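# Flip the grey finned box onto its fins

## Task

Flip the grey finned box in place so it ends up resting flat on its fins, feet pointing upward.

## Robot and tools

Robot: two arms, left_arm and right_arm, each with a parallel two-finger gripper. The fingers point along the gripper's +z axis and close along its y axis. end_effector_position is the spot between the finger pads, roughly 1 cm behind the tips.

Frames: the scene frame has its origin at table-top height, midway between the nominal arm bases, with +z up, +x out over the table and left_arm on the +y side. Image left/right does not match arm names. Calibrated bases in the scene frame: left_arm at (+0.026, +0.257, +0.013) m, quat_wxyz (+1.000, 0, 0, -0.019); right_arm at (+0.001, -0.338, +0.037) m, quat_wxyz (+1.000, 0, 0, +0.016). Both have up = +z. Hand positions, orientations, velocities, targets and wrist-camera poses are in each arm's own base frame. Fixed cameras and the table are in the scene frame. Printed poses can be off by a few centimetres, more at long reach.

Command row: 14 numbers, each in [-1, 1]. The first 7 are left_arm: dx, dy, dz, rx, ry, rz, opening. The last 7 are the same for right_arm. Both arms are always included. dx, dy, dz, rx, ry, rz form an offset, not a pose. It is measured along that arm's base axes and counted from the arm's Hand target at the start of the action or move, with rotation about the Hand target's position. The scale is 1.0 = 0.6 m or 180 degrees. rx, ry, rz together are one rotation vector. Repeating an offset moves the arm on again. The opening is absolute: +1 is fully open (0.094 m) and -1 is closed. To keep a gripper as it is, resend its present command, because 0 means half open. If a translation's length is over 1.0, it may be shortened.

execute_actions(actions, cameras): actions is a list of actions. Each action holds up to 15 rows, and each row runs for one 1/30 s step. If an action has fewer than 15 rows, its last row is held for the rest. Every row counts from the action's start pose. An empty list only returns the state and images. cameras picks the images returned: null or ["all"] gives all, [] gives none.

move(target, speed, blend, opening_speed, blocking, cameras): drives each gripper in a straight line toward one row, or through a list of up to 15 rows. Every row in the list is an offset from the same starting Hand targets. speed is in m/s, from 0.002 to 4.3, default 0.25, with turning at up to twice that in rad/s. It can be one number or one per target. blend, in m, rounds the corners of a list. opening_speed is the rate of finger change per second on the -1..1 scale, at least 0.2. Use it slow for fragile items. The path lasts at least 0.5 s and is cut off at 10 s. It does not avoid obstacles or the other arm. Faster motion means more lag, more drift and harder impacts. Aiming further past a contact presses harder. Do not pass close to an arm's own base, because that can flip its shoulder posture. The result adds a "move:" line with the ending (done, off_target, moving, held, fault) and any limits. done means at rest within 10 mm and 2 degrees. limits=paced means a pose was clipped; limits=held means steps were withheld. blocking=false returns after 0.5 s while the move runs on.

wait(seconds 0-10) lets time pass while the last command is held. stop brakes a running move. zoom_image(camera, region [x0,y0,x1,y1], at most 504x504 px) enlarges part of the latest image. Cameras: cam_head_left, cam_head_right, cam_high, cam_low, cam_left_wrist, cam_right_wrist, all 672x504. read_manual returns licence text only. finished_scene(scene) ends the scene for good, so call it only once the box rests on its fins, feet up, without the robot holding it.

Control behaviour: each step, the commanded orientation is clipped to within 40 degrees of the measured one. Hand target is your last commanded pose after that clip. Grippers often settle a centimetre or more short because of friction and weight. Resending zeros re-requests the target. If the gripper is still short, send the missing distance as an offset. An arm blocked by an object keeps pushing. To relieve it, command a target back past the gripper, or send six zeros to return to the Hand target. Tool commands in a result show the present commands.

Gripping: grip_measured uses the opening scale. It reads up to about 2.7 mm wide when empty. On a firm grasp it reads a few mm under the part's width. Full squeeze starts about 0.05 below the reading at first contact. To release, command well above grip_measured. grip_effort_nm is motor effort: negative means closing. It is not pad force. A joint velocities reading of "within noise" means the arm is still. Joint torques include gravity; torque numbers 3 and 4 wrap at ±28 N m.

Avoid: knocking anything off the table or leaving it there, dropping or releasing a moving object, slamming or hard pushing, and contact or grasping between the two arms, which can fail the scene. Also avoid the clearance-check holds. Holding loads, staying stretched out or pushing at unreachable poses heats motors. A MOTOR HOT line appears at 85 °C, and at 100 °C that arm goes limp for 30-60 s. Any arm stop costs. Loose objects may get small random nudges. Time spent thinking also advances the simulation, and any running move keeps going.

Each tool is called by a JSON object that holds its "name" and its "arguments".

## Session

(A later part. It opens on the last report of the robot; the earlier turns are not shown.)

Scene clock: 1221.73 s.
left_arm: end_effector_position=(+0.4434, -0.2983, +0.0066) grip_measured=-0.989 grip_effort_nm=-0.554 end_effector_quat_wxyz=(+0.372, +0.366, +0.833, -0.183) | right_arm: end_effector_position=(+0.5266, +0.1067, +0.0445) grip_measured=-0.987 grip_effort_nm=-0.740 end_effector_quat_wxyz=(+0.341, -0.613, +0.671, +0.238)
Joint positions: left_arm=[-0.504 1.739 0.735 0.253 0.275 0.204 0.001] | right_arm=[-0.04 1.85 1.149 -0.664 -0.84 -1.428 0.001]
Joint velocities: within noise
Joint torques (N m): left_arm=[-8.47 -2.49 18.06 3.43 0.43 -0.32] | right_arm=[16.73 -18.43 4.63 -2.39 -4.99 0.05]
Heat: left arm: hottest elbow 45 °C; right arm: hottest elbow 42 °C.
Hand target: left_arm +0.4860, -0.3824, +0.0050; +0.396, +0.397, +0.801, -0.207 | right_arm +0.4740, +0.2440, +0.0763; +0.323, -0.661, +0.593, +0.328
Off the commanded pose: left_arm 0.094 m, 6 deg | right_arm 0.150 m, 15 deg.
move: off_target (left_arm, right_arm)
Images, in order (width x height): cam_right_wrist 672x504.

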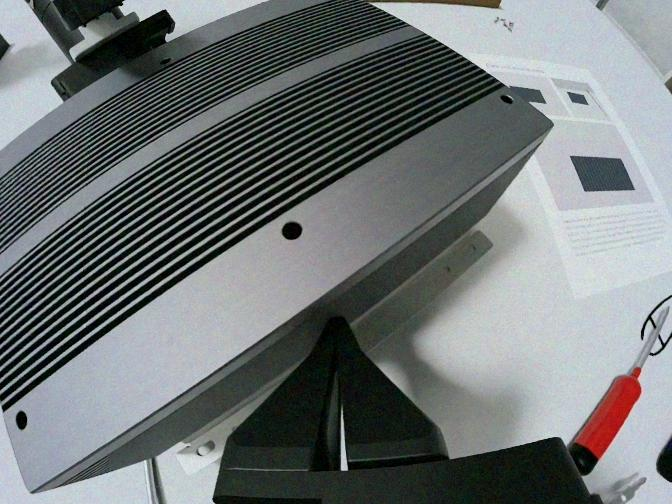

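{"name": "move", "arguments": {"target": [0,0,0,0,0,0,-1,-0.003,0.007,0.03,0,0,0,-1], "speed": 0.04, "cameras": []}}

{"name": "move", "arguments": {"target": [0,0,0,0,0,0,-1,-0.005,0.012,0.02,0,0,0,-1], "speed": 0.04, "cameras": ["cam_right_wrist"]}}

Scene clock: 1228.10 s.
left_arm: end_effector_position=(+0.4476, -0.3005, +0.0080) grip_measured=-0.989 grip_effort_nm=-0.554 end_effector_quat_wxyz=(+0.374, +0.366, +0.832, -0.182) | right_arm: end_effector_position=(+0.5269, +0.1180, +0.0775) grip_measured=-0.987 grip_effort_nm=-0.735 end_effector_quat_wxyz=(-0.349, +0.617, -0.664, -0.238)
Joint positions: left_arm=[-0.505 1.745 0.746 0.253 0.272 0.203 0.001] | right_arm=[-0.02 1.794 1.164 -0.705 -0.848 -1.409 0.001]
Joint velocities: within noise
Joint torques (N m): left_arm=[-8.29 -2.67 17.42 3.44 0.55 -0.31] | right_arm=[15.68 -16.79 5 -1.92 -4.48 -0.02]
Heat: left arm: hottest elbow 50 °C; right arm: hottest wrist yaw 49 °C.
Hand target: left_arm +0.4859, -0.3825, +0.0050; +0.396, +0.398, +0.801, -0.207 | right_arm +0.4722, +0.2481, +0.0943; -0.323, +0.660, -0.593, -0.328
Off the commanded pose: left_arm 0.091 m, 6 deg | right_arm 0.142 m, 14 deg.
move: off_target (left_arm, right_arm)
No camera images: "cameras" was empty.

Scene clock: 1229.87 s.
left_arm: end_effector_position=(+0.4535, -0.3039, +0.0089) grip_measured=-0.989 grip_effort_nm=-0.554 end_effector_quat_wxyz=(+0.377, +0.365, +0.831, -0.182) | right_arm: end_effector_position=(+0.5287, +0.1393, +0.1214) grip_measured=-0.987 grip_effort_nm=-0.730 end_effector_quat_wxyz=(-0.369, +0.623, -0.647, -0.237)
Joint positions: left_arm=[-0.505 1.755 0.763 0.253 0.27 0.202 0.001] | right_arm=[0.016 1.727 1.187 -0.725 -0.871 -1.375 0.001]
Joint velocities: within noise
Joint torques (N m): left_arm=[-8.23 -3.49 16.66 3.43 0.61 -0.29] | right_arm=[14.92 -13.51 4.1 -1.21 -3.25 0.04]
Heat: left arm: hottest elbow 51 °C; right arm: hottest wrist yaw 50 °C.
Hand target: left_arm +0.4859, -0.3824, +0.0048; +0.396, +0.397, +0.801, -0.207 | right_arm +0.4691, +0.2554, +0.1064; -0.323, +0.661, -0.593, -0.328
Off the commanded pose: left_arm 0.085 m, 6 deg | right_arm 0.131 m, 14 deg.
move: off_target (left_arm, right_arm)
Images, in order (width x height): cam_right_wrist 672x504.

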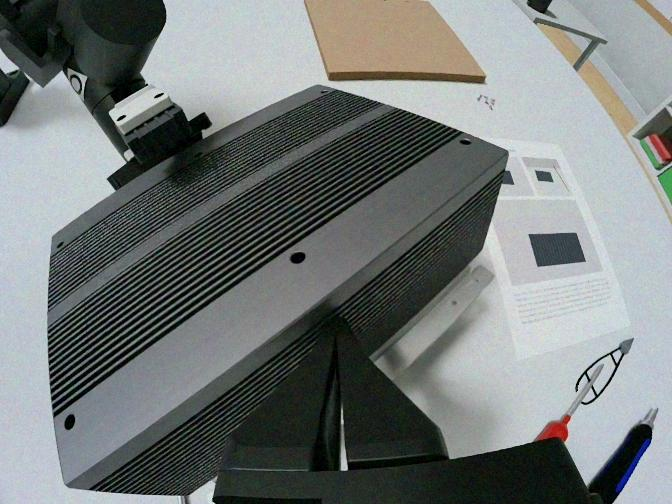

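{"name": "move", "arguments": {"target": [0,0,0,0,0,0,-1,-0.012,0.03,0.035,0,0,0,-1], "speed": 0.04, "cameras": ["cam_right_wrist","cam_left_wrist"]}}

Scene clock: 1236.67 s.
left_arm: end_effector_position=(+0.4546, -0.3041, +0.0115) grip_measured=-0.989 grip_effort_nm=-0.559 end_effector_quat_wxyz=(+0.380, +0.367, +0.829, -0.182) | right_arm: end_effector_position=(+0.5246, +0.1457, +0.1290) grip_measured=-0.987 grip_effort_nm=-0.740 end_effector_quat_wxyz=(-0.364, +0.619, -0.653, -0.240)
Joint positions: left_arm=[-0.504 1.751 0.763 0.254 0.272 0.207 0.001] | right_arm=[0.03 1.707 1.184 -0.735 -0.861 -1.342 0.001]
Joint velocities: within noise
Joint torques (N m): left_arm=[-0.97 -11.34 5.9 1.98 0.17 -0.2] | right_arm=[-1.73 -12.22 7.66 0.94 -0.48 -0.1]
Heat: left arm: hottest elbow 54 °C; right arm: hottest wrist yaw 50 °C.
Hand target: left_arm +0.4536, -0.3041, +0.0091; +0.378, +0.367, +0.830, -0.182 (not the last commanded pose) | right_arm +0.5277, +0.1416, +0.1261; -0.362, +0.617, -0.657, -0.239 (not the last commanded pose)
Off the commanded pose: left_arm 0.085 m, 6 deg | right_arm 0.142 m, 14 deg.
move: held (left_arm, right_arm; a check stopped the path); limits=held
pose unreachable (left arm): on one or more control steps of this call, first in action 0 (counted from 0), this arm could not follow its commanded pose, so it was not sent that pose on those steps. It may still have moved: this result reports where it is.
cause: moving toward the commanded pose would bring a part of the arm too close to another arm (this arm's wrist (the part past joint 4) and the right arm's fingers, along the way the arms are being sent, or toward where that arm still pushes).
pose unreachable (right arm): on one or more control steps of this call, first in action 0 (counted from 0), this arm could not follow its commanded pose, so it was not sent that pose on those steps. It may still have moved: this result reports where it is.
cause: moving toward the commanded pose would bring a part of the arm too close to another arm (this arm's fingers and the left arm's wrist (the part past joint 4), along the way the arms are being sent, or toward where that arm still pushes).
Images, in order (width x height): cam_left_wrist 672x504, cam_right_wrist 672x504.

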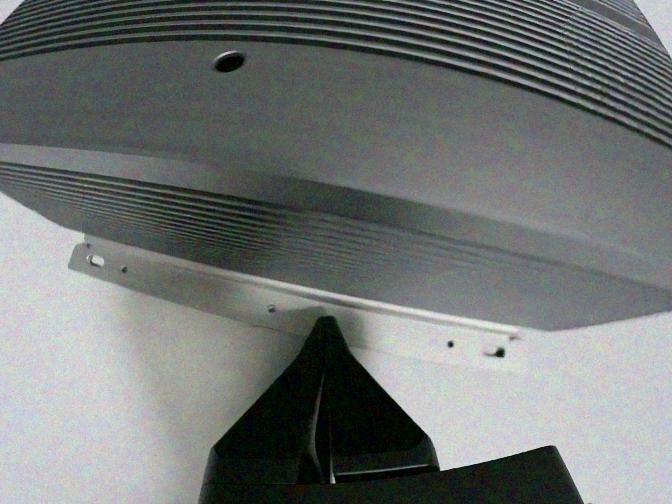

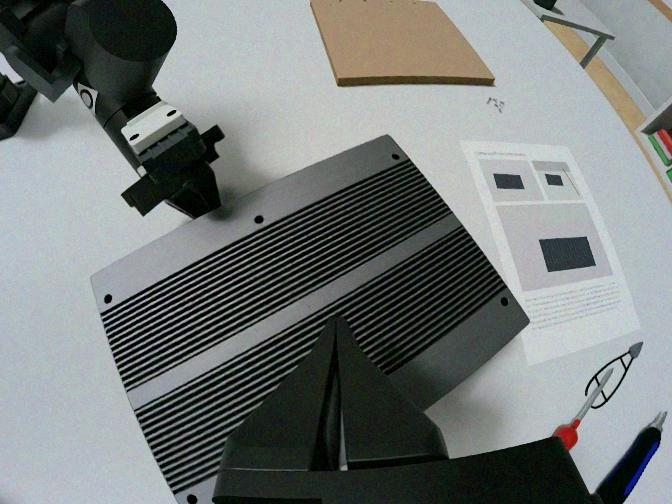

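{"name": "move", "arguments": {"target": [[-0.06,0.12,0.03,0,0,0,-1,0,-0.02,0.15,0,0,0,-1],[-0.12,0.13,0.03,0,0,0.194,-1,0.0,-0.25,0.15,0,0,0,-1],[-0.12,0.13,0.03,0,0,0.194,-1,0.02,-0.27,-0.12,0,0,0,-1]], "blend": [0.03,0.03,0], "cameras": ["cam_left_wrist","cam_right_wrist","cam_head_left"]}}

Scene clock: 1254.80 s.
left_arm: end_effector_position=(+0.3833, -0.2222, +0.0216) grip_measured=-0.989 grip_effort_nm=-0.554 end_effector_quat_wxyz=(+0.412, +0.104, +0.904, -0.055) | right_arm: end_effector_position=(+0.5340, -0.0112, +0.0510) grip_measured=-0.987 grip_effort_nm=-0.740 end_effector_quat_wxyz=(-0.354, +0.616, -0.658, -0.250)
Joint positions: left_arm=[-0.636 1.518 0.487 0.278 -0.292 -0.28 0.001] | right_arm=[-0.274 1.948 1.317 -1.026 -0.893 -1.821 0.001]
Joint velocities: within noise
Joint torques (N m): left_arm=[-1.79 -9.05 5.71 1.58 -0.21 -0.32] | right_arm=[-1.67 -16.03 6.69 0.51 -0.76 -0.12]
Heat: left arm: hottest elbow 49 °C; right arm: hottest elbow 43 °C.
Hand target: left_arm +0.3816, -0.2260, +0.0271; +0.415, +0.101, +0.902, -0.060 | right_arm +0.5398, -0.0204, +0.0542; -0.362, +0.617, -0.656, -0.239
Off the commanded pose: left_arm 0.007 m, 1 deg | right_arm 0.011 m, 2 deg.
move: off_target (right_arm)
Images, in order (width x height): cam_head_left 672x504, cam_left_wrist 672x504, cam_right_wrist 672x504.

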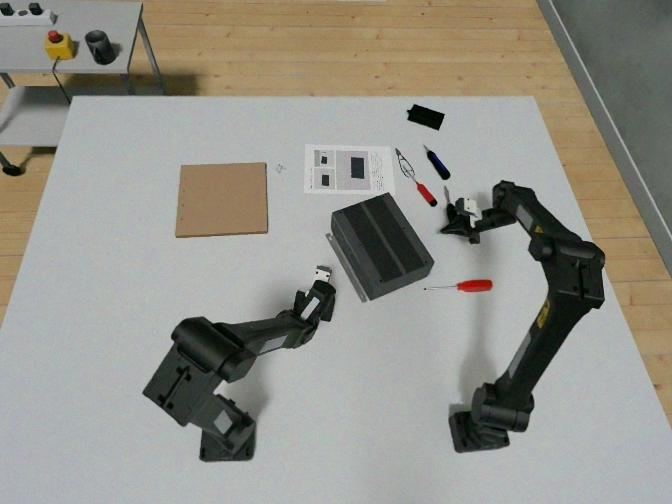

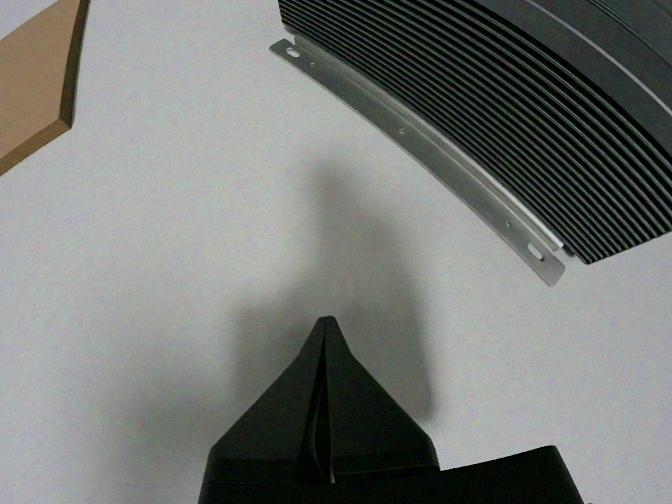

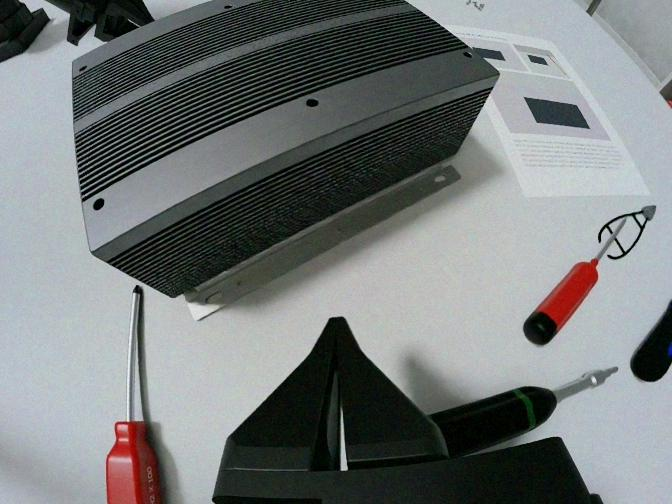

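{"name": "move", "arguments": {"target": [[0.064,-0.075,-0.037,0,0,0,-1,0.09,0.095,-0.03,0,0,0,-1],[0.075,-0.1,-0.037,0,0,0,-1,0.05,0.16,-0.04,0,0,0,-1],[0.171,-0.30,-0.037,0,0,0,-1,-0.035,0.392,-0.035,0,0,0,-1]], "speed": [0.15,0.1,0.08], "cameras": ["cam_left_wrist","cam_right_wrist","cam_head_left"]}}

Scene clock: 1291.63 s.
left_arm: end_effector_position=(+0.4478, -0.3026, +0.0097) grip_measured=-0.988 grip_effort_nm=-0.652 end_effector_quat_wxyz=(+0.398, +0.042, +0.916, -0.015) | right_arm: end_effector_position=(+0.5560, +0.0854, +0.0218) grip_measured=-0.987 grip_effort_nm=-0.735 end_effector_quat_wxyz=(+0.370, -0.557, +0.726, +0.163)
Joint positions: left_arm=[-0.735 1.758 0.828 0.065 -0.458 -0.471 0.001] | right_arm=[-0.052 1.857 1.071 -0.339 -0.73 -1.188 0.001]
Joint velocities: within noise
Joint torques (N m): left_arm=[-7.94 -3.14 19.17 2.86 1.43 0.35] | right_arm=[14.97 -16.5 4.05 0.49 -4.13 0.02]
Heat: left arm: hottest elbow 45 °C; right arm: hottest elbow 42 °C.
Hand target: left_arm +0.4840, -0.4061, +0.0048; +0.415, +0.101, +0.902, -0.060 | right_arm +0.5187, +0.2148, +0.0332; +0.362, -0.617, +0.657, +0.239
Off the commanded pose: left_arm 0.110 m, 9 deg | right_arm 0.135 m, 14 deg.
move: off_target (left_arm, right_arm)
Images, in order (width x height): cam_head_left 672x504, cam_left_wrist 672x504, cam_right_wrist 672x504.

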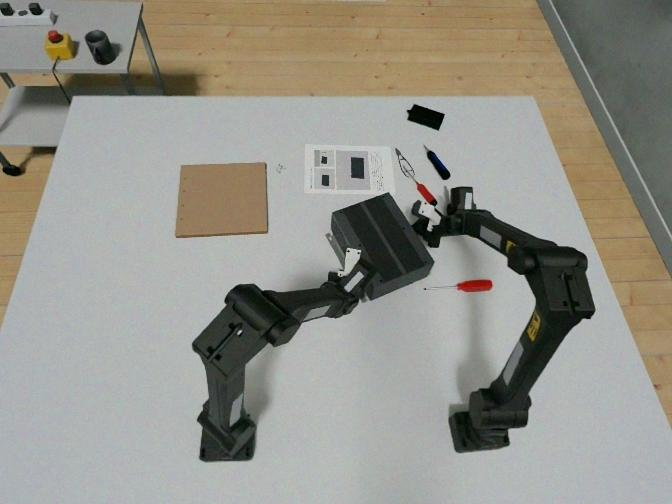

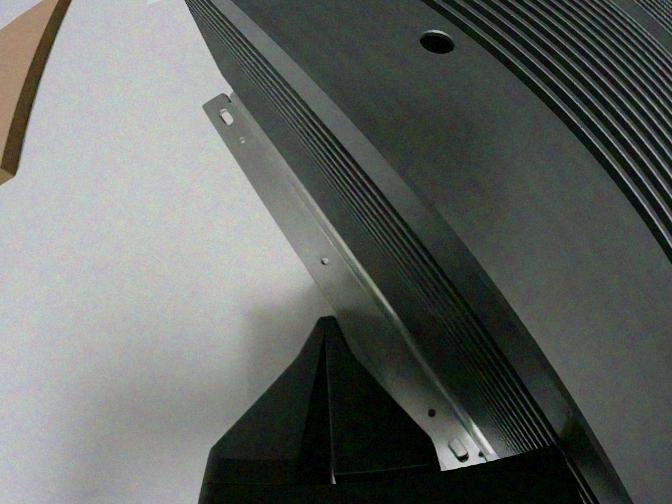

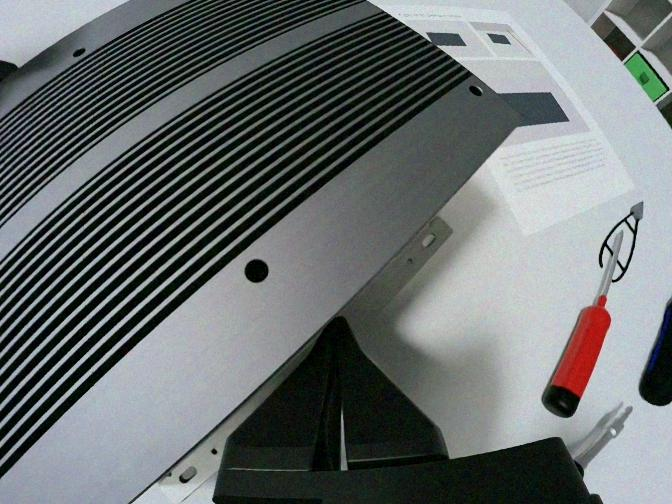

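{"name": "move", "arguments": {"target": [[-0.09,0.21,0,0,0,0,-1,0.03,-0.12,0,0,0,0,-1],[-0.09,0.21,0,0,0,-0.111,-1,0.03,-0.12,0.0,0,0,0,-1],[0.003,0.0,0,0,0,-0.111,-1,0,0.015,0.01,0,0,0,-1]], "speed": [0.15,0.15,0.08], "cameras": ["cam_left_wrist","cam_right_wrist"]}}

{"name": "move", "arguments": {"target": [0,0,0,0,0,0,-1,0,0,0.06,0,0,0,-1], "speed": 0.06, "cameras": []}}

Scene clock: 1312.17 s.
left_arm: end_effector_position=(+0.4423, -0.3054, +0.0054) grip_measured=-0.989 grip_effort_nm=-0.589 end_effector_quat_wxyz=(+0.368, +0.231, +0.898, -0.070) | right_arm: end_effector_position=(+0.5666, +0.1047, +0.0310) grip_measured=-0.987 grip_effort_nm=-0.735 end_effector_quat_wxyz=(+0.377, -0.563, +0.718, +0.157)
Joint positions: left_arm=[-0.65 1.727 0.775 0.137 -0.146 -0.089 0.001] | right_arm=[-0.013 1.855 1.091 -0.315 -0.714 -1.156 0.001]
Joint velocities: within noise
Joint torques (N m): left_arm=[-7.3 -2.37 18.66 4.23 2.23 -0.43] | right_arm=[13.8 -17.38 3.78 -0.12 -4.29 -0.03]
Heat: left arm: hottest elbow 50 °C; right arm: hottest wrist yaw 52 °C.
Hand target: left_arm +0.4859, -0.4061, +0.0048; +0.398, +0.256, +0.871, -0.131 | right_arm +0.5187, +0.2238, +0.0392; +0.362, -0.617, +0.657, +0.239
Off the commanded pose: left_arm 0.110 m, 9 deg | right_arm 0.129 m, 13 deg.
move: off_target (left_arm, right_arm)
Images, in order (width x height): cam_left_wrist 672x504, cam_right_wrist 672x504.

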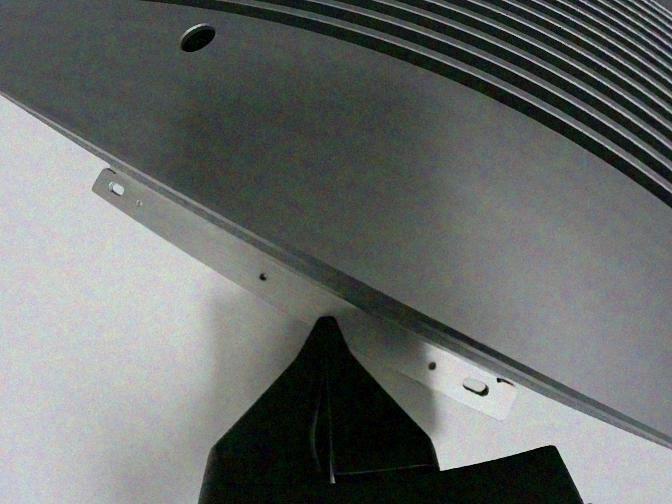

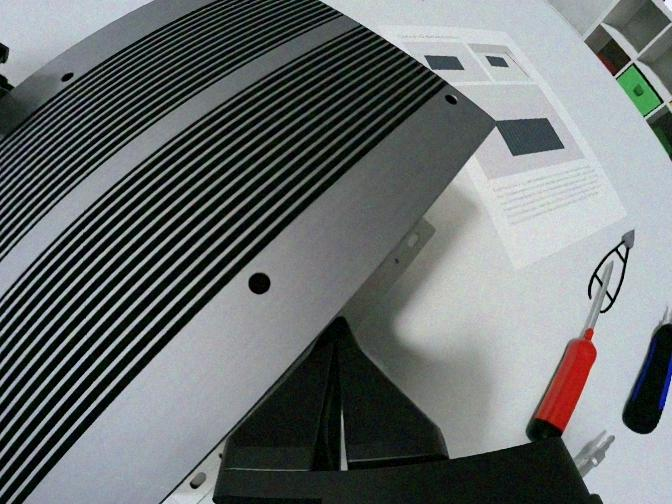

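Scene clock: 1314.03 s.
left_arm: end_effector_position=(+0.4609, -0.3497, +0.0051) grip_measured=-0.989 grip_effort_nm=-0.589 end_effector_quat_wxyz=(+0.376, +0.246, +0.888, -0.097) | right_arm: end_effector_position=(+0.5101, +0.2278, +0.0752) grip_measured=-0.987 grip_effort_nm=-0.730 end_effector_quat_wxyz=(-0.358, +0.622, -0.652, -0.243)
Joint positions: left_arm=[-0.682 1.804 0.874 0.151 -0.114 -0.094 0.001] | right_arm=[0.199 1.764 1.084 -0.426 -0.797 -1.126 0.001]
Joint velocities: within noise
Joint torques (N m): left_arm=[-0.21 -14.1 5.55 1.83 -0.04 -0.2] | right_arm=[-1.32 -13.1 7.46 1.57 -0.42 0.06]
Heat: left arm: hottest elbow 51 °C; right arm: hottest wrist yaw 52 °C.
Hand target: left_arm +0.4604, -0.3431, +0.0060; +0.375, +0.243, +0.890, -0.094 (not the last commanded pose) | right_arm +0.5188, +0.2238, +0.0752; -0.362, +0.617, -0.656, -0.239
Off the commanded pose: left_arm 0.062 m, 5 deg | right_arm 0.010 m, 1 deg.
move: held (left_arm; a check stopped the path); limits=held
pose unreachable (left arm): on one or more control steps of this call, first in action 0 (counted from 0), this arm could not follow its commanded pose, so it was not sent that pose on those steps. It may still have moved: this result reports where it is.
cause: moving toward the commanded pose would bring a part of the arm too close to another arm (this arm's wrist (the part past joint 4) and the right arm's gripper housing, along the way the arms are being sent, or toward where that arm still pushes).
No camera images: "cameras" was empty.

{"name": "move", "arguments": {"target": [[-0.04,0.1,0.05,0,0,0,-1,0,-0.02,0.15,0,0,0,-1],[-0.1,0.35,0.1,0,0,0,-1,0.0,-0.40,0.15,0,0,0,-1],[-0.1,0.45,0.1,0,0,0,-1,-0.02,-0.44,0.05,0,0,0,-1]], "blend": [0.03,0.03,0], "cameras": ["cam_right_wrist","cam_head_left"]}}

Scene clock: 1325.23 s.
left_arm: end_effector_position=(+0.3997, -0.0760, +0.0607) grip_measured=-0.989 grip_effort_nm=-0.589 end_effector_quat_wxyz=(+0.371, +0.240, +0.892, -0.098) | right_arm: end_effector_position=(+0.4977, -0.0313, +0.0982) grip_measured=-0.987 grip_effort_nm=-0.735 end_effector_quat_wxyz=(-0.357, +0.614, -0.658, -0.250)
Joint positions: left_arm=[-0.051 1.286 0.48 -0.035 0.326 0.349 0.001] | right_arm=[-0.333 1.829 1.273 -1.169 -0.892 -1.909 0.001]
Joint velocities: within noise
Joint torques (N m): left_arm=[-0.03 -7.06 7.16 1.4 0.37 -0.07] | right_arm=[-1.49 -14.51 8.61 -0.28 -0.54 -0.13]
Heat: left arm: hottest elbow 50 °C; right arm: hottest wrist yaw 44 °C.
Hand target: left_arm +0.4003, -0.0731, +0.0660; +0.375, +0.243, +0.890, -0.094 | right_arm +0.5067, -0.0401, +0.1052; -0.362, +0.617, -0.656, -0.239
Off the commanded pose: left_arm 0.006 m, 1 deg | right_arm 0.015 m, 1 deg.
move: off_target (right_arm)
Images, in order (width x height): cam_head_left 672x504, cam_right_wrist 672x504.

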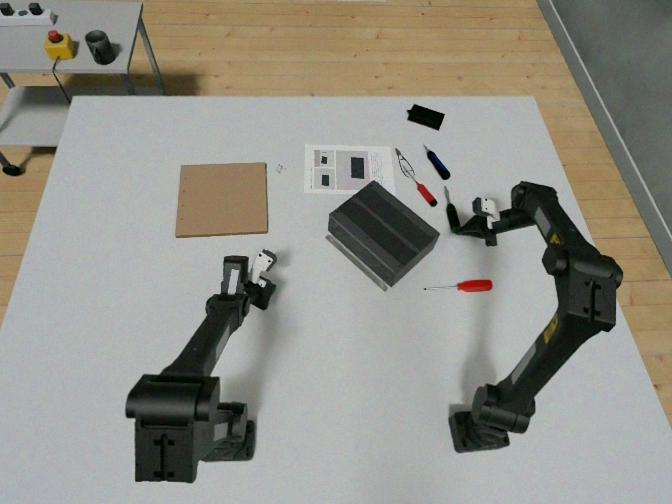

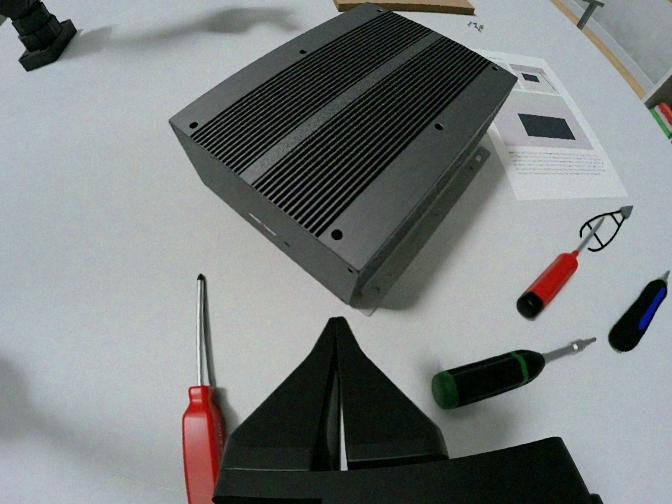

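{"name": "move", "arguments": {"target": [[0,0,0,0,0,0,-1,0.108,0.037,0,0,0,0,-1],[0,0,0,0,0,0,-1,0.108,0.037,-0.142,0,0,0,-1],[0,0,0,0,0,0,-1,-0.145,0.283,-0.142,0,0,0,-1]], "speed": [0.2,0.15,0.08], "cameras": ["cam_right_wrist","cam_head_left"]}}

Scene clock: 1360.93 s.
left_arm: end_effector_position=(+0.3996, -0.0760, +0.0606) grip_measured=-0.989 grip_effort_nm=-0.589 end_effector_quat_wxyz=(+0.370, +0.240, +0.892, -0.098) | right_arm: end_effector_position=(+0.4406, +0.0800, +0.0202) grip_measured=-0.987 grip_effort_nm=-0.735 end_effector_quat_wxyz=(+0.371, -0.594, +0.685, +0.199)
Joint positions: left_arm=[-0.051 1.286 0.48 -0.035 0.326 0.349 0.001] | right_arm=[-0.107 1.689 0.8 -0.389 -0.831 -1.406 0.001]
Joint velocities: within noise
Joint torques (N m): left_arm=[-0.15 -6.89 7.13 1.54 0.37 -0.07] | right_arm=[7.18 -11.34 3.7 0.68 -2.11 0.04]
Heat: left arm: hottest elbow 46 °C; right arm: hottest elbow 44 °C.
Hand target: left_arm +0.4003, -0.0731, +0.0659; +0.375, +0.243, +0.890, -0.094 | right_arm +0.4197, +0.1296, +0.0199; +0.362, -0.617, +0.657, +0.239
Off the commanded pose: left_arm 0.006 m, 1 deg | right_arm 0.054 m, 6 deg.
move: off_target (right_arm)
Images, in order (width x height): cam_head_left 672x504, cam_right_wrist 672x504.

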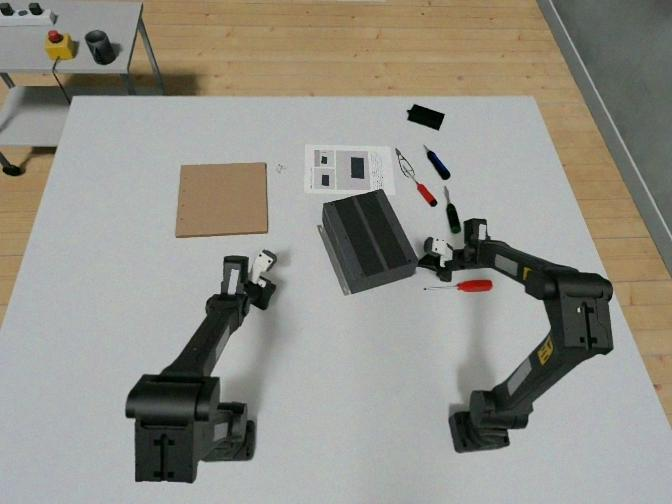

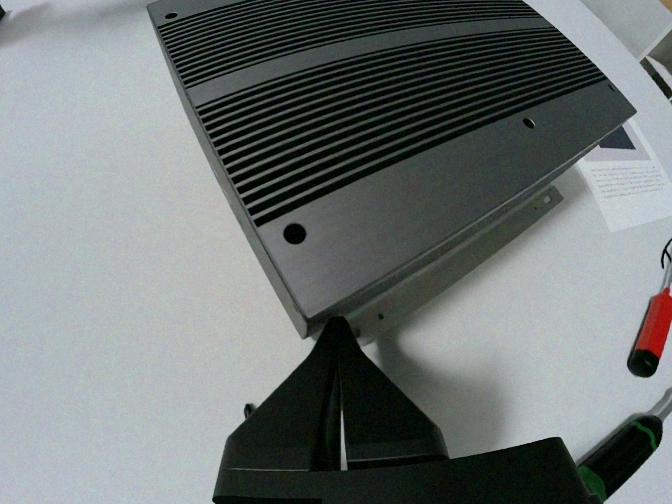

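{"name": "move", "arguments": {"target": [[0,0,0,0,0,0,-1,0.05,-0.15,0,0,0,0,-1],[0,0,0,0,0,0,-1,0.167,-0.083,0,0,0,0,-1],[0,0,0,0,0,0,-1,0.01,0.23,0,0,0,0,-1]], "speed": [0.15,0.15,0.08], "cameras": ["cam_right_wrist","cam_head_left"]}}

Scene clock: 1376.53 s.
left_arm: end_effector_position=(+0.3996, -0.0760, +0.0606) grip_measured=-0.989 grip_effort_nm=-0.589 end_effector_quat_wxyz=(+0.370, +0.240, +0.892, -0.098) | right_arm: end_effector_position=(+0.4485, +0.2008, +0.0126) grip_measured=-0.987 grip_effort_nm=-0.735 end_effector_quat_wxyz=(+0.361, -0.576, +0.706, +0.202)
Joint positions: left_arm=[-0.051 1.286 0.48 -0.035 0.326 0.349 0.001] | right_arm=[0.199 1.713 0.779 -0.081 -0.684 -0.967 0.001]
Joint velocities: within noise
Joint torques (N m): left_arm=[0.03 -6.95 7.12 1.52 0.38 -0.06] | right_arm=[8.82 -10.99 5.7 2.09 -2.33 0.03]
Heat: left arm: hottest elbow 45 °C; right arm: hottest elbow 42 °C.
Hand target: left_arm +0.4003, -0.0731, +0.0659; +0.375, +0.243, +0.890, -0.094 | right_arm +0.4257, +0.2677, +0.0200; +0.362, -0.617, +0.657, +0.239
Off the commanded pose: left_arm 0.006 m, 1 deg | right_arm 0.071 m, 8 deg.
move: off_target (right_arm)
Images, in order (width x height): cam_head_left 672x504, cam_right_wrist 672x504.

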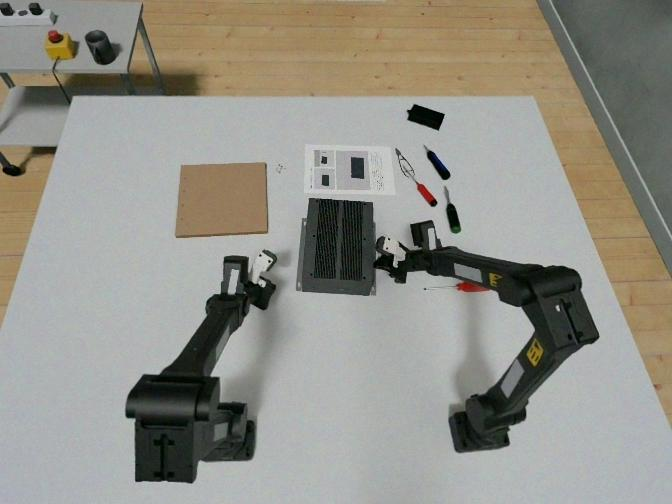

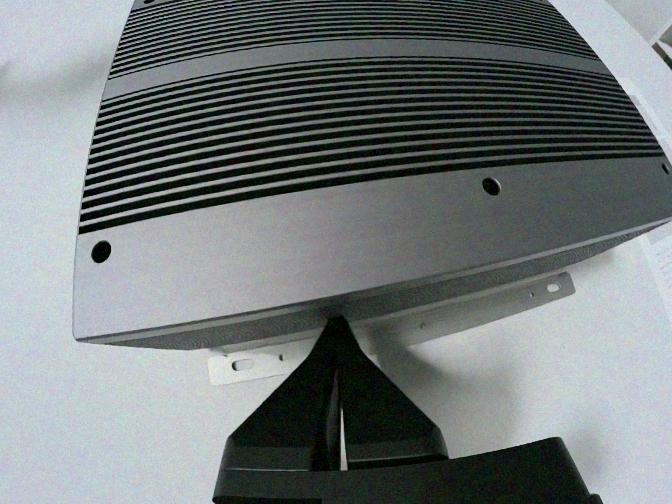

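{"name": "move", "arguments": {"target": [[0.036,-0.07,-0.03,0,0,-0.105,-1,0.057,-0.213,0.02,0,0,0.05,-1],[0.036,-0.07,-0.1015,0,0,-0.105,-1,0.057,-0.213,0.02,0,0,0.05,-1],[0.036,-0.15,-0.1015,0,0,-0.105,-1,0.06,-0.12,0.02,0,0,0.05,-1],[0.036,-0.3265,-0.1015,0,0,-0.105,-1,0.067,0.137,0.02,0,0,0.05,-1]], "speed": [0.2,0.15,0.1,0.08], "cameras": ["cam_left_wrist","cam_right_wrist"]}}

{"name": "move", "arguments": {"target": [0,0,0,0,0,0,-1,0,0,0.055,0,0,0,-1], "speed": 0.06, "cameras": ["cam_right_wrist"]}}

Scene clock: 1408.63 s.
left_arm: end_effector_position=(+0.4208, -0.1705, +0.0056) grip_measured=-0.990 grip_effort_nm=-0.535 end_effector_quat_wxyz=(+0.348, +0.305, +0.881, -0.100) | right_arm: end_effector_position=(+0.4820, +0.1998, +0.0262) grip_measured=-0.987 grip_effort_nm=-0.725 end_effector_quat_wxyz=(+0.328, -0.589, +0.707, +0.214)
Joint positions: left_arm=[-0.307 1.563 0.563 0.148 0.204 0.283 0] | right_arm=[0.182 1.758 0.943 -0.308 -0.694 -1.044 0.001]
Joint velocities: within noise
Joint torques (N m): left_arm=[-15.15 -4.19 10.77 3.18 2.68 -0.17] | right_arm=[19.02 -9.47 9.43 4.01 -3.68 0.08]
Heat: left arm: hottest elbow 44 °C; right arm: hottest wrist yaw 43 °C.
Hand target: left_arm +0.4220, -0.2689, +0.0050; +0.354, +0.385, +0.838, -0.154 | right_arm +0.4660, +0.3497, +0.0320; +0.343, -0.667, +0.606, +0.266
Off the commanded pose: left_arm 0.098 m, 12 deg | right_arm 0.151 m, 16 deg.
move: off_target (left_arm, right_arm)
Images, in order (width x height): cam_left_wrist 672x504, cam_right_wrist 672x504.

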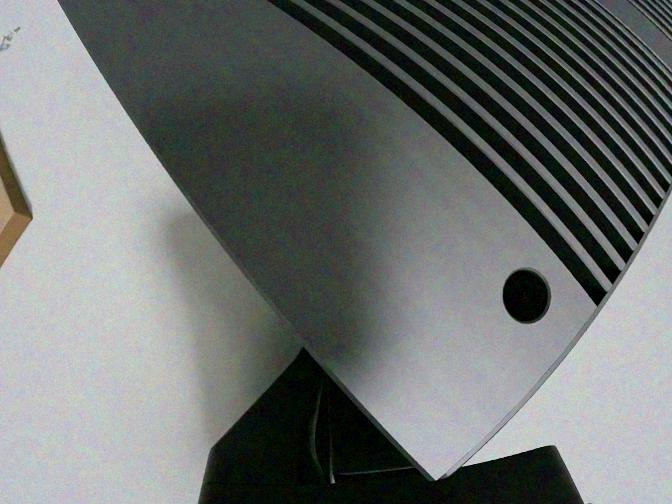

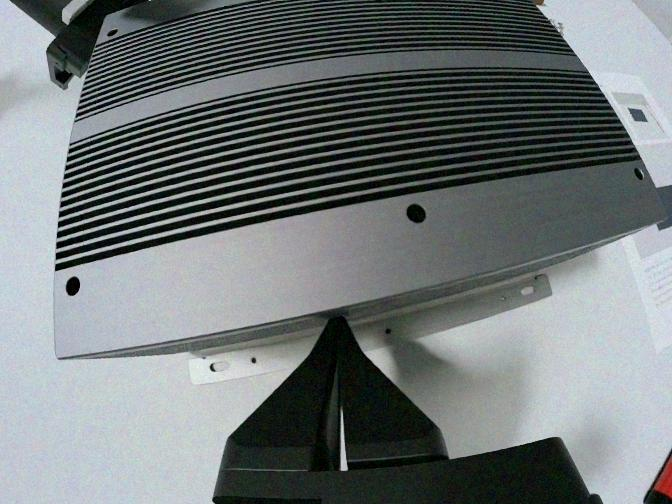

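Scene clock: 1409.87 s.
left_arm: end_effector_position=(+0.4208, -0.1707, +0.0058) grip_measured=-0.990 grip_effort_nm=-0.535 end_effector_quat_wxyz=(+0.349, +0.305, +0.881, -0.099) | right_arm: end_effector_position=(+0.4815, +0.1999, +0.0269) grip_measured=-0.987 grip_effort_nm=-0.725 end_effector_quat_wxyz=(+0.319, -0.589, +0.713, +0.209)
Joint positions: left_arm=[-0.308 1.563 0.563 0.148 0.203 0.283 0] | right_arm=[0.188 1.752 0.95 -0.333 -0.672 -1.04 0.001]
Joint velocities: within noise
Joint torques (N m): left_arm=[-14.8 -3.9 10.77 3.14 2.69 -0.14] | right_arm=[17.67 -13.1 11.26 1.83 -4.63 0.12]
Heat: left arm: hottest elbow 44 °C; right arm: hottest wrist yaw 44 °C.
Hand target: left_arm +0.4220, -0.2690, +0.0051; +0.355, +0.386, +0.838, -0.155 | right_arm +0.4660, +0.3498, +0.0651; +0.343, -0.667, +0.606, +0.266
Off the commanded pose: left_arm 0.098 m, 12 deg | right_arm 0.155 m, 17 deg.
move: off_target (left_arm, right_arm)
Images, in order (width x height): cam_right_wrist 672x504.

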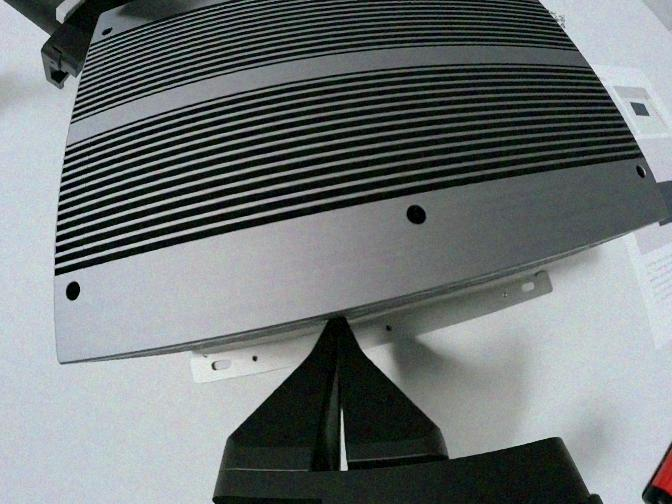

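{"name": "move", "arguments": {"target": [0,0,0,0,0,0,-1,0,0,0.035,0,0,0,-1], "speed": 0.05, "cameras": []}}

{"name": "move", "arguments": {"target": [0,0,0,0,0,0,-1,0,0,0.03,0,0,0,-1], "speed": 0.04, "cameras": ["cam_right_wrist"]}}

Scene clock: 1418.17 s.
left_arm: end_effector_position=(+0.4208, -0.1706, +0.0058) grip_measured=-0.990 grip_effort_nm=-0.535 end_effector_quat_wxyz=(+0.349, +0.305, +0.881, -0.099) | right_arm: end_effector_position=(+0.4773, +0.2004, +0.0280) grip_measured=-0.987 grip_effort_nm=-0.725 end_effector_quat_wxyz=(+0.303, -0.588, +0.719, +0.213)
Joint positions: left_arm=[-0.308 1.563 0.563 0.148 0.203 0.282 0] | right_arm=[0.193 1.747 0.96 -0.382 -0.661 -1.038 0.001]
Joint velocities: within noise
Joint torques (N m): left_arm=[-14.68 -4.01 10.78 3.11 2.7 -0.14] | right_arm=[17.2 -16.32 11.69 1.65 -5.21 0.06]
Heat: left arm: hottest elbow 45 °C; right arm: hottest wrist yaw 56 °C.
Hand target: left_arm +0.4220, -0.2689, +0.0051; +0.355, +0.385, +0.838, -0.155 | right_arm +0.4660, +0.3499, +0.0862; +0.343, -0.667, +0.606, +0.266
Off the commanded pose: left_arm 0.098 m, 12 deg | right_arm 0.161 m, 18 deg.
move: off_target (left_arm, right_arm)
No camera images: "cameras" was empty.

Scene clock: 1419.57 s.
left_arm: end_effector_position=(+0.4208, -0.1707, +0.0059) grip_measured=-0.990 grip_effort_nm=-0.530 end_effector_quat_wxyz=(+0.349, +0.305, +0.881, -0.099) | right_arm: end_effector_position=(+0.4681, +0.2009, +0.0283) grip_measured=-0.987 grip_effort_nm=-0.725 end_effector_quat_wxyz=(+0.285, -0.587, +0.725, +0.220)
Joint positions: left_arm=[-0.308 1.563 0.563 0.148 0.203 0.282 0] | right_arm=[0.199 1.738 0.961 -0.432 -0.657 -1.039 0.001]
Joint velocities: within noise
Joint torques (N m): left_arm=[-14.86 -4.07 10.76 3.08 2.72 -0.14] | right_arm=[16.97 -17.03 12.89 1.72 -5.51 0.06]
Heat: left arm: hottest elbow 45 °C; right arm: hottest wrist yaw 58 °C.
Hand target: left_arm +0.4220, -0.2690, +0.0052; +0.355, +0.386, +0.838, -0.155 | right_arm +0.4659, +0.3498, +0.1038; +0.342, -0.667, +0.606, +0.266
Off the commanded pose: left_arm 0.098 m, 12 deg | right_arm 0.167 m, 18 deg.
move: off_target (left_arm, right_arm)
Images, in order (width x height): cam_right_wrist 672x504.

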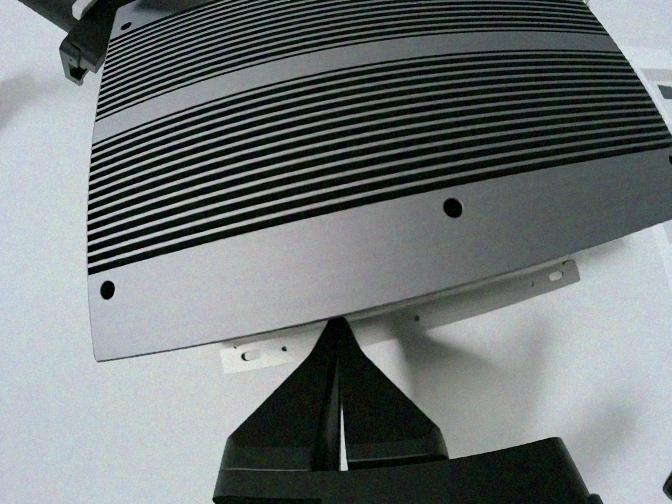

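{"name": "move", "arguments": {"target": [[0.013,0.298,0.02,0,0,0,-1,0.04,-0.333,-0.115,0,0,0,-1],[0.013,0.298,-0.009,-0.0701,-0.04,-0.0884,-1,0.04,-0.333,-0.118,0,0,0,-1],[0.05,0.198,-0.009,-0.0701,-0.04,-0.0884,-1,0.048,-0.267,-0.118,0,0,0,-1],[0.06,0.007,-0.009,-0.0701,-0.04,-0.0884,-1,0.032,0.0,-0.115,0,0,0,-1]], "speed": [0.15,0.15,0.1,0.08], "cameras": ["cam_left_wrist","cam_right_wrist"]}}

{"name": "move", "arguments": {"target": [0,0,0,0,0,0,-1,0,0,0.055,0,0,0,-1], "speed": 0.06, "cameras": ["cam_right_wrist","cam_left_wrist"]}}

Scene clock: 1457.67 s.
left_arm: end_effector_position=(+0.4749, -0.1620, +0.0050) grip_measured=-0.990 grip_effort_nm=-0.525 end_effector_quat_wxyz=(+0.434, +0.394, +0.783, -0.206) | right_arm: end_effector_position=(+0.4989, +0.2057, +0.0264) grip_measured=-0.987 grip_effort_nm=-0.720 end_effector_quat_wxyz=(+0.324, -0.592, +0.702, +0.227)
Joint positions: left_arm=[-0.122 1.768 0.662 0.371 0.639 0.519 0] | right_arm=[0.181 1.804 1.014 -0.358 -0.718 -1.06 0.001]
Joint velocities: within noise
Joint torques (N m): left_arm=[-15.85 -7.24 7.54 3.07 2.85 -0.28] | right_arm=[17.49 -11.11 9.06 4.15 -2.98 0.16]
Heat: left arm: hottest elbow 46 °C; right arm: hottest wrist yaw 84 °C. Fold the right arm in close to its base, or ease its load, before you think long.
Hand target: left_arm +0.4578, -0.2648, -0.0004; +0.421, +0.465, +0.731, -0.268 | right_arm +0.4853, +0.3499, +0.0352; +0.343, -0.667, +0.606, +0.266
Off the commanded pose: left_arm 0.104 m, 13 deg | right_arm 0.145 m, 15 deg.
MOTOR HOT: joint 5 (wrist yaw) of the right arm reports 84 °C; the controller stops that arm at 100 °C. To cool a motor, set the load down, stop pushing, or move to a pose that needs little force.
move: off_target (left_arm, right_arm)
Images, in order (width x height): cam_left_wrist 672x504, cam_right_wrist 672x504.

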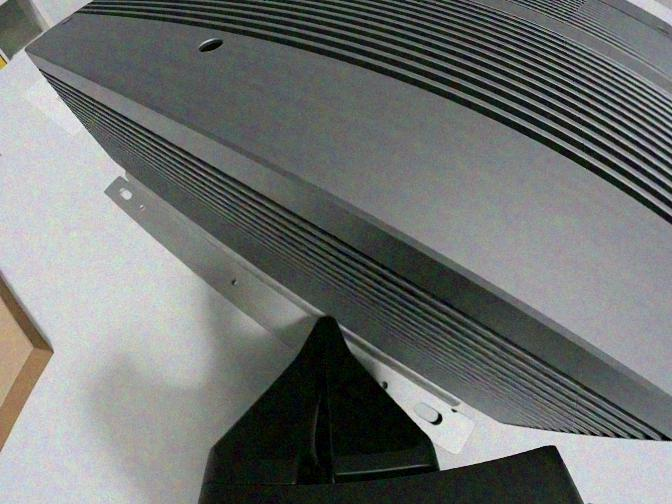

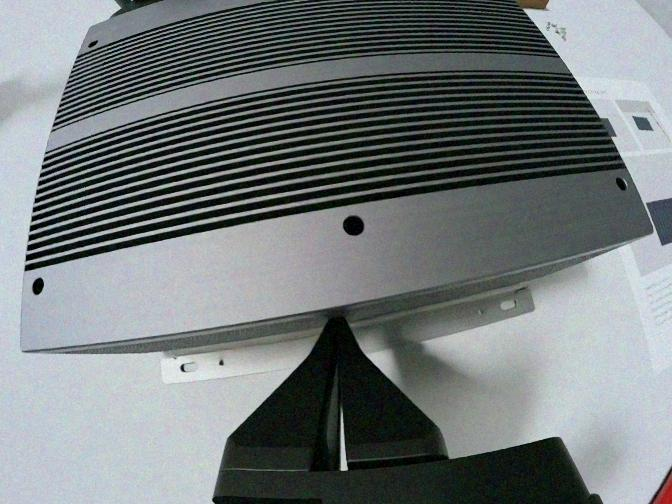

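Scene clock: 1458.87 s.
left_arm: end_effector_position=(+0.4750, -0.1619, +0.0049) grip_measured=-0.990 grip_effort_nm=-0.525 end_effector_quat_wxyz=(+0.435, +0.394, +0.783, -0.205) | right_arm: end_effector_position=(+0.4982, +0.2056, +0.0272) grip_measured=-0.987 grip_effort_nm=-0.716 end_effector_quat_wxyz=(+0.317, -0.593, +0.708, +0.216)
Joint positions: left_arm=[-0.122 1.768 0.662 0.372 0.639 0.518 0] | right_arm=[0.189 1.794 1.013 -0.368 -0.686 -1.053 0.001]
Joint velocities: within noise
Joint torques (N m): left_arm=[-15.62 -7.36 7.61 3.03 2.85 -0.29] | right_arm=[17.08 -14.51 11.33 1.7 -4.24 0.01]
Heat: left arm: hottest elbow 46 °C; right arm: hottest wrist yaw 83 °C. Fold the right arm in close to its base, or ease its load, before you think long.
Hand target: left_arm +0.4579, -0.2648, -0.0004; +0.421, +0.465, +0.731, -0.268 | right_arm +0.4853, +0.3498, +0.0682; +0.343, -0.667, +0.606, +0.266
Off the commanded pose: left_arm 0.104 m, 13 deg | right_arm 0.151 m, 16 deg.
MOTOR HOT: still on. Joint 5 (wrist yaw) of the right arm reports 83 °C.
move: off_target (left_arm, right_arm)
Images, in order (width x height): cam_left_wrist 672x504, cam_right_wrist 672x504.

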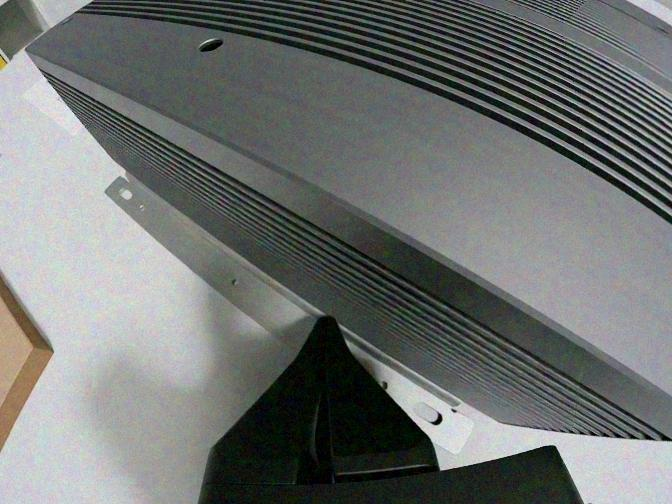

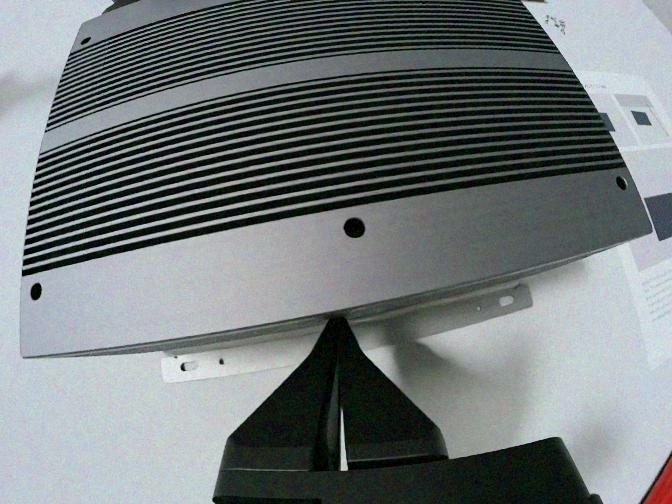

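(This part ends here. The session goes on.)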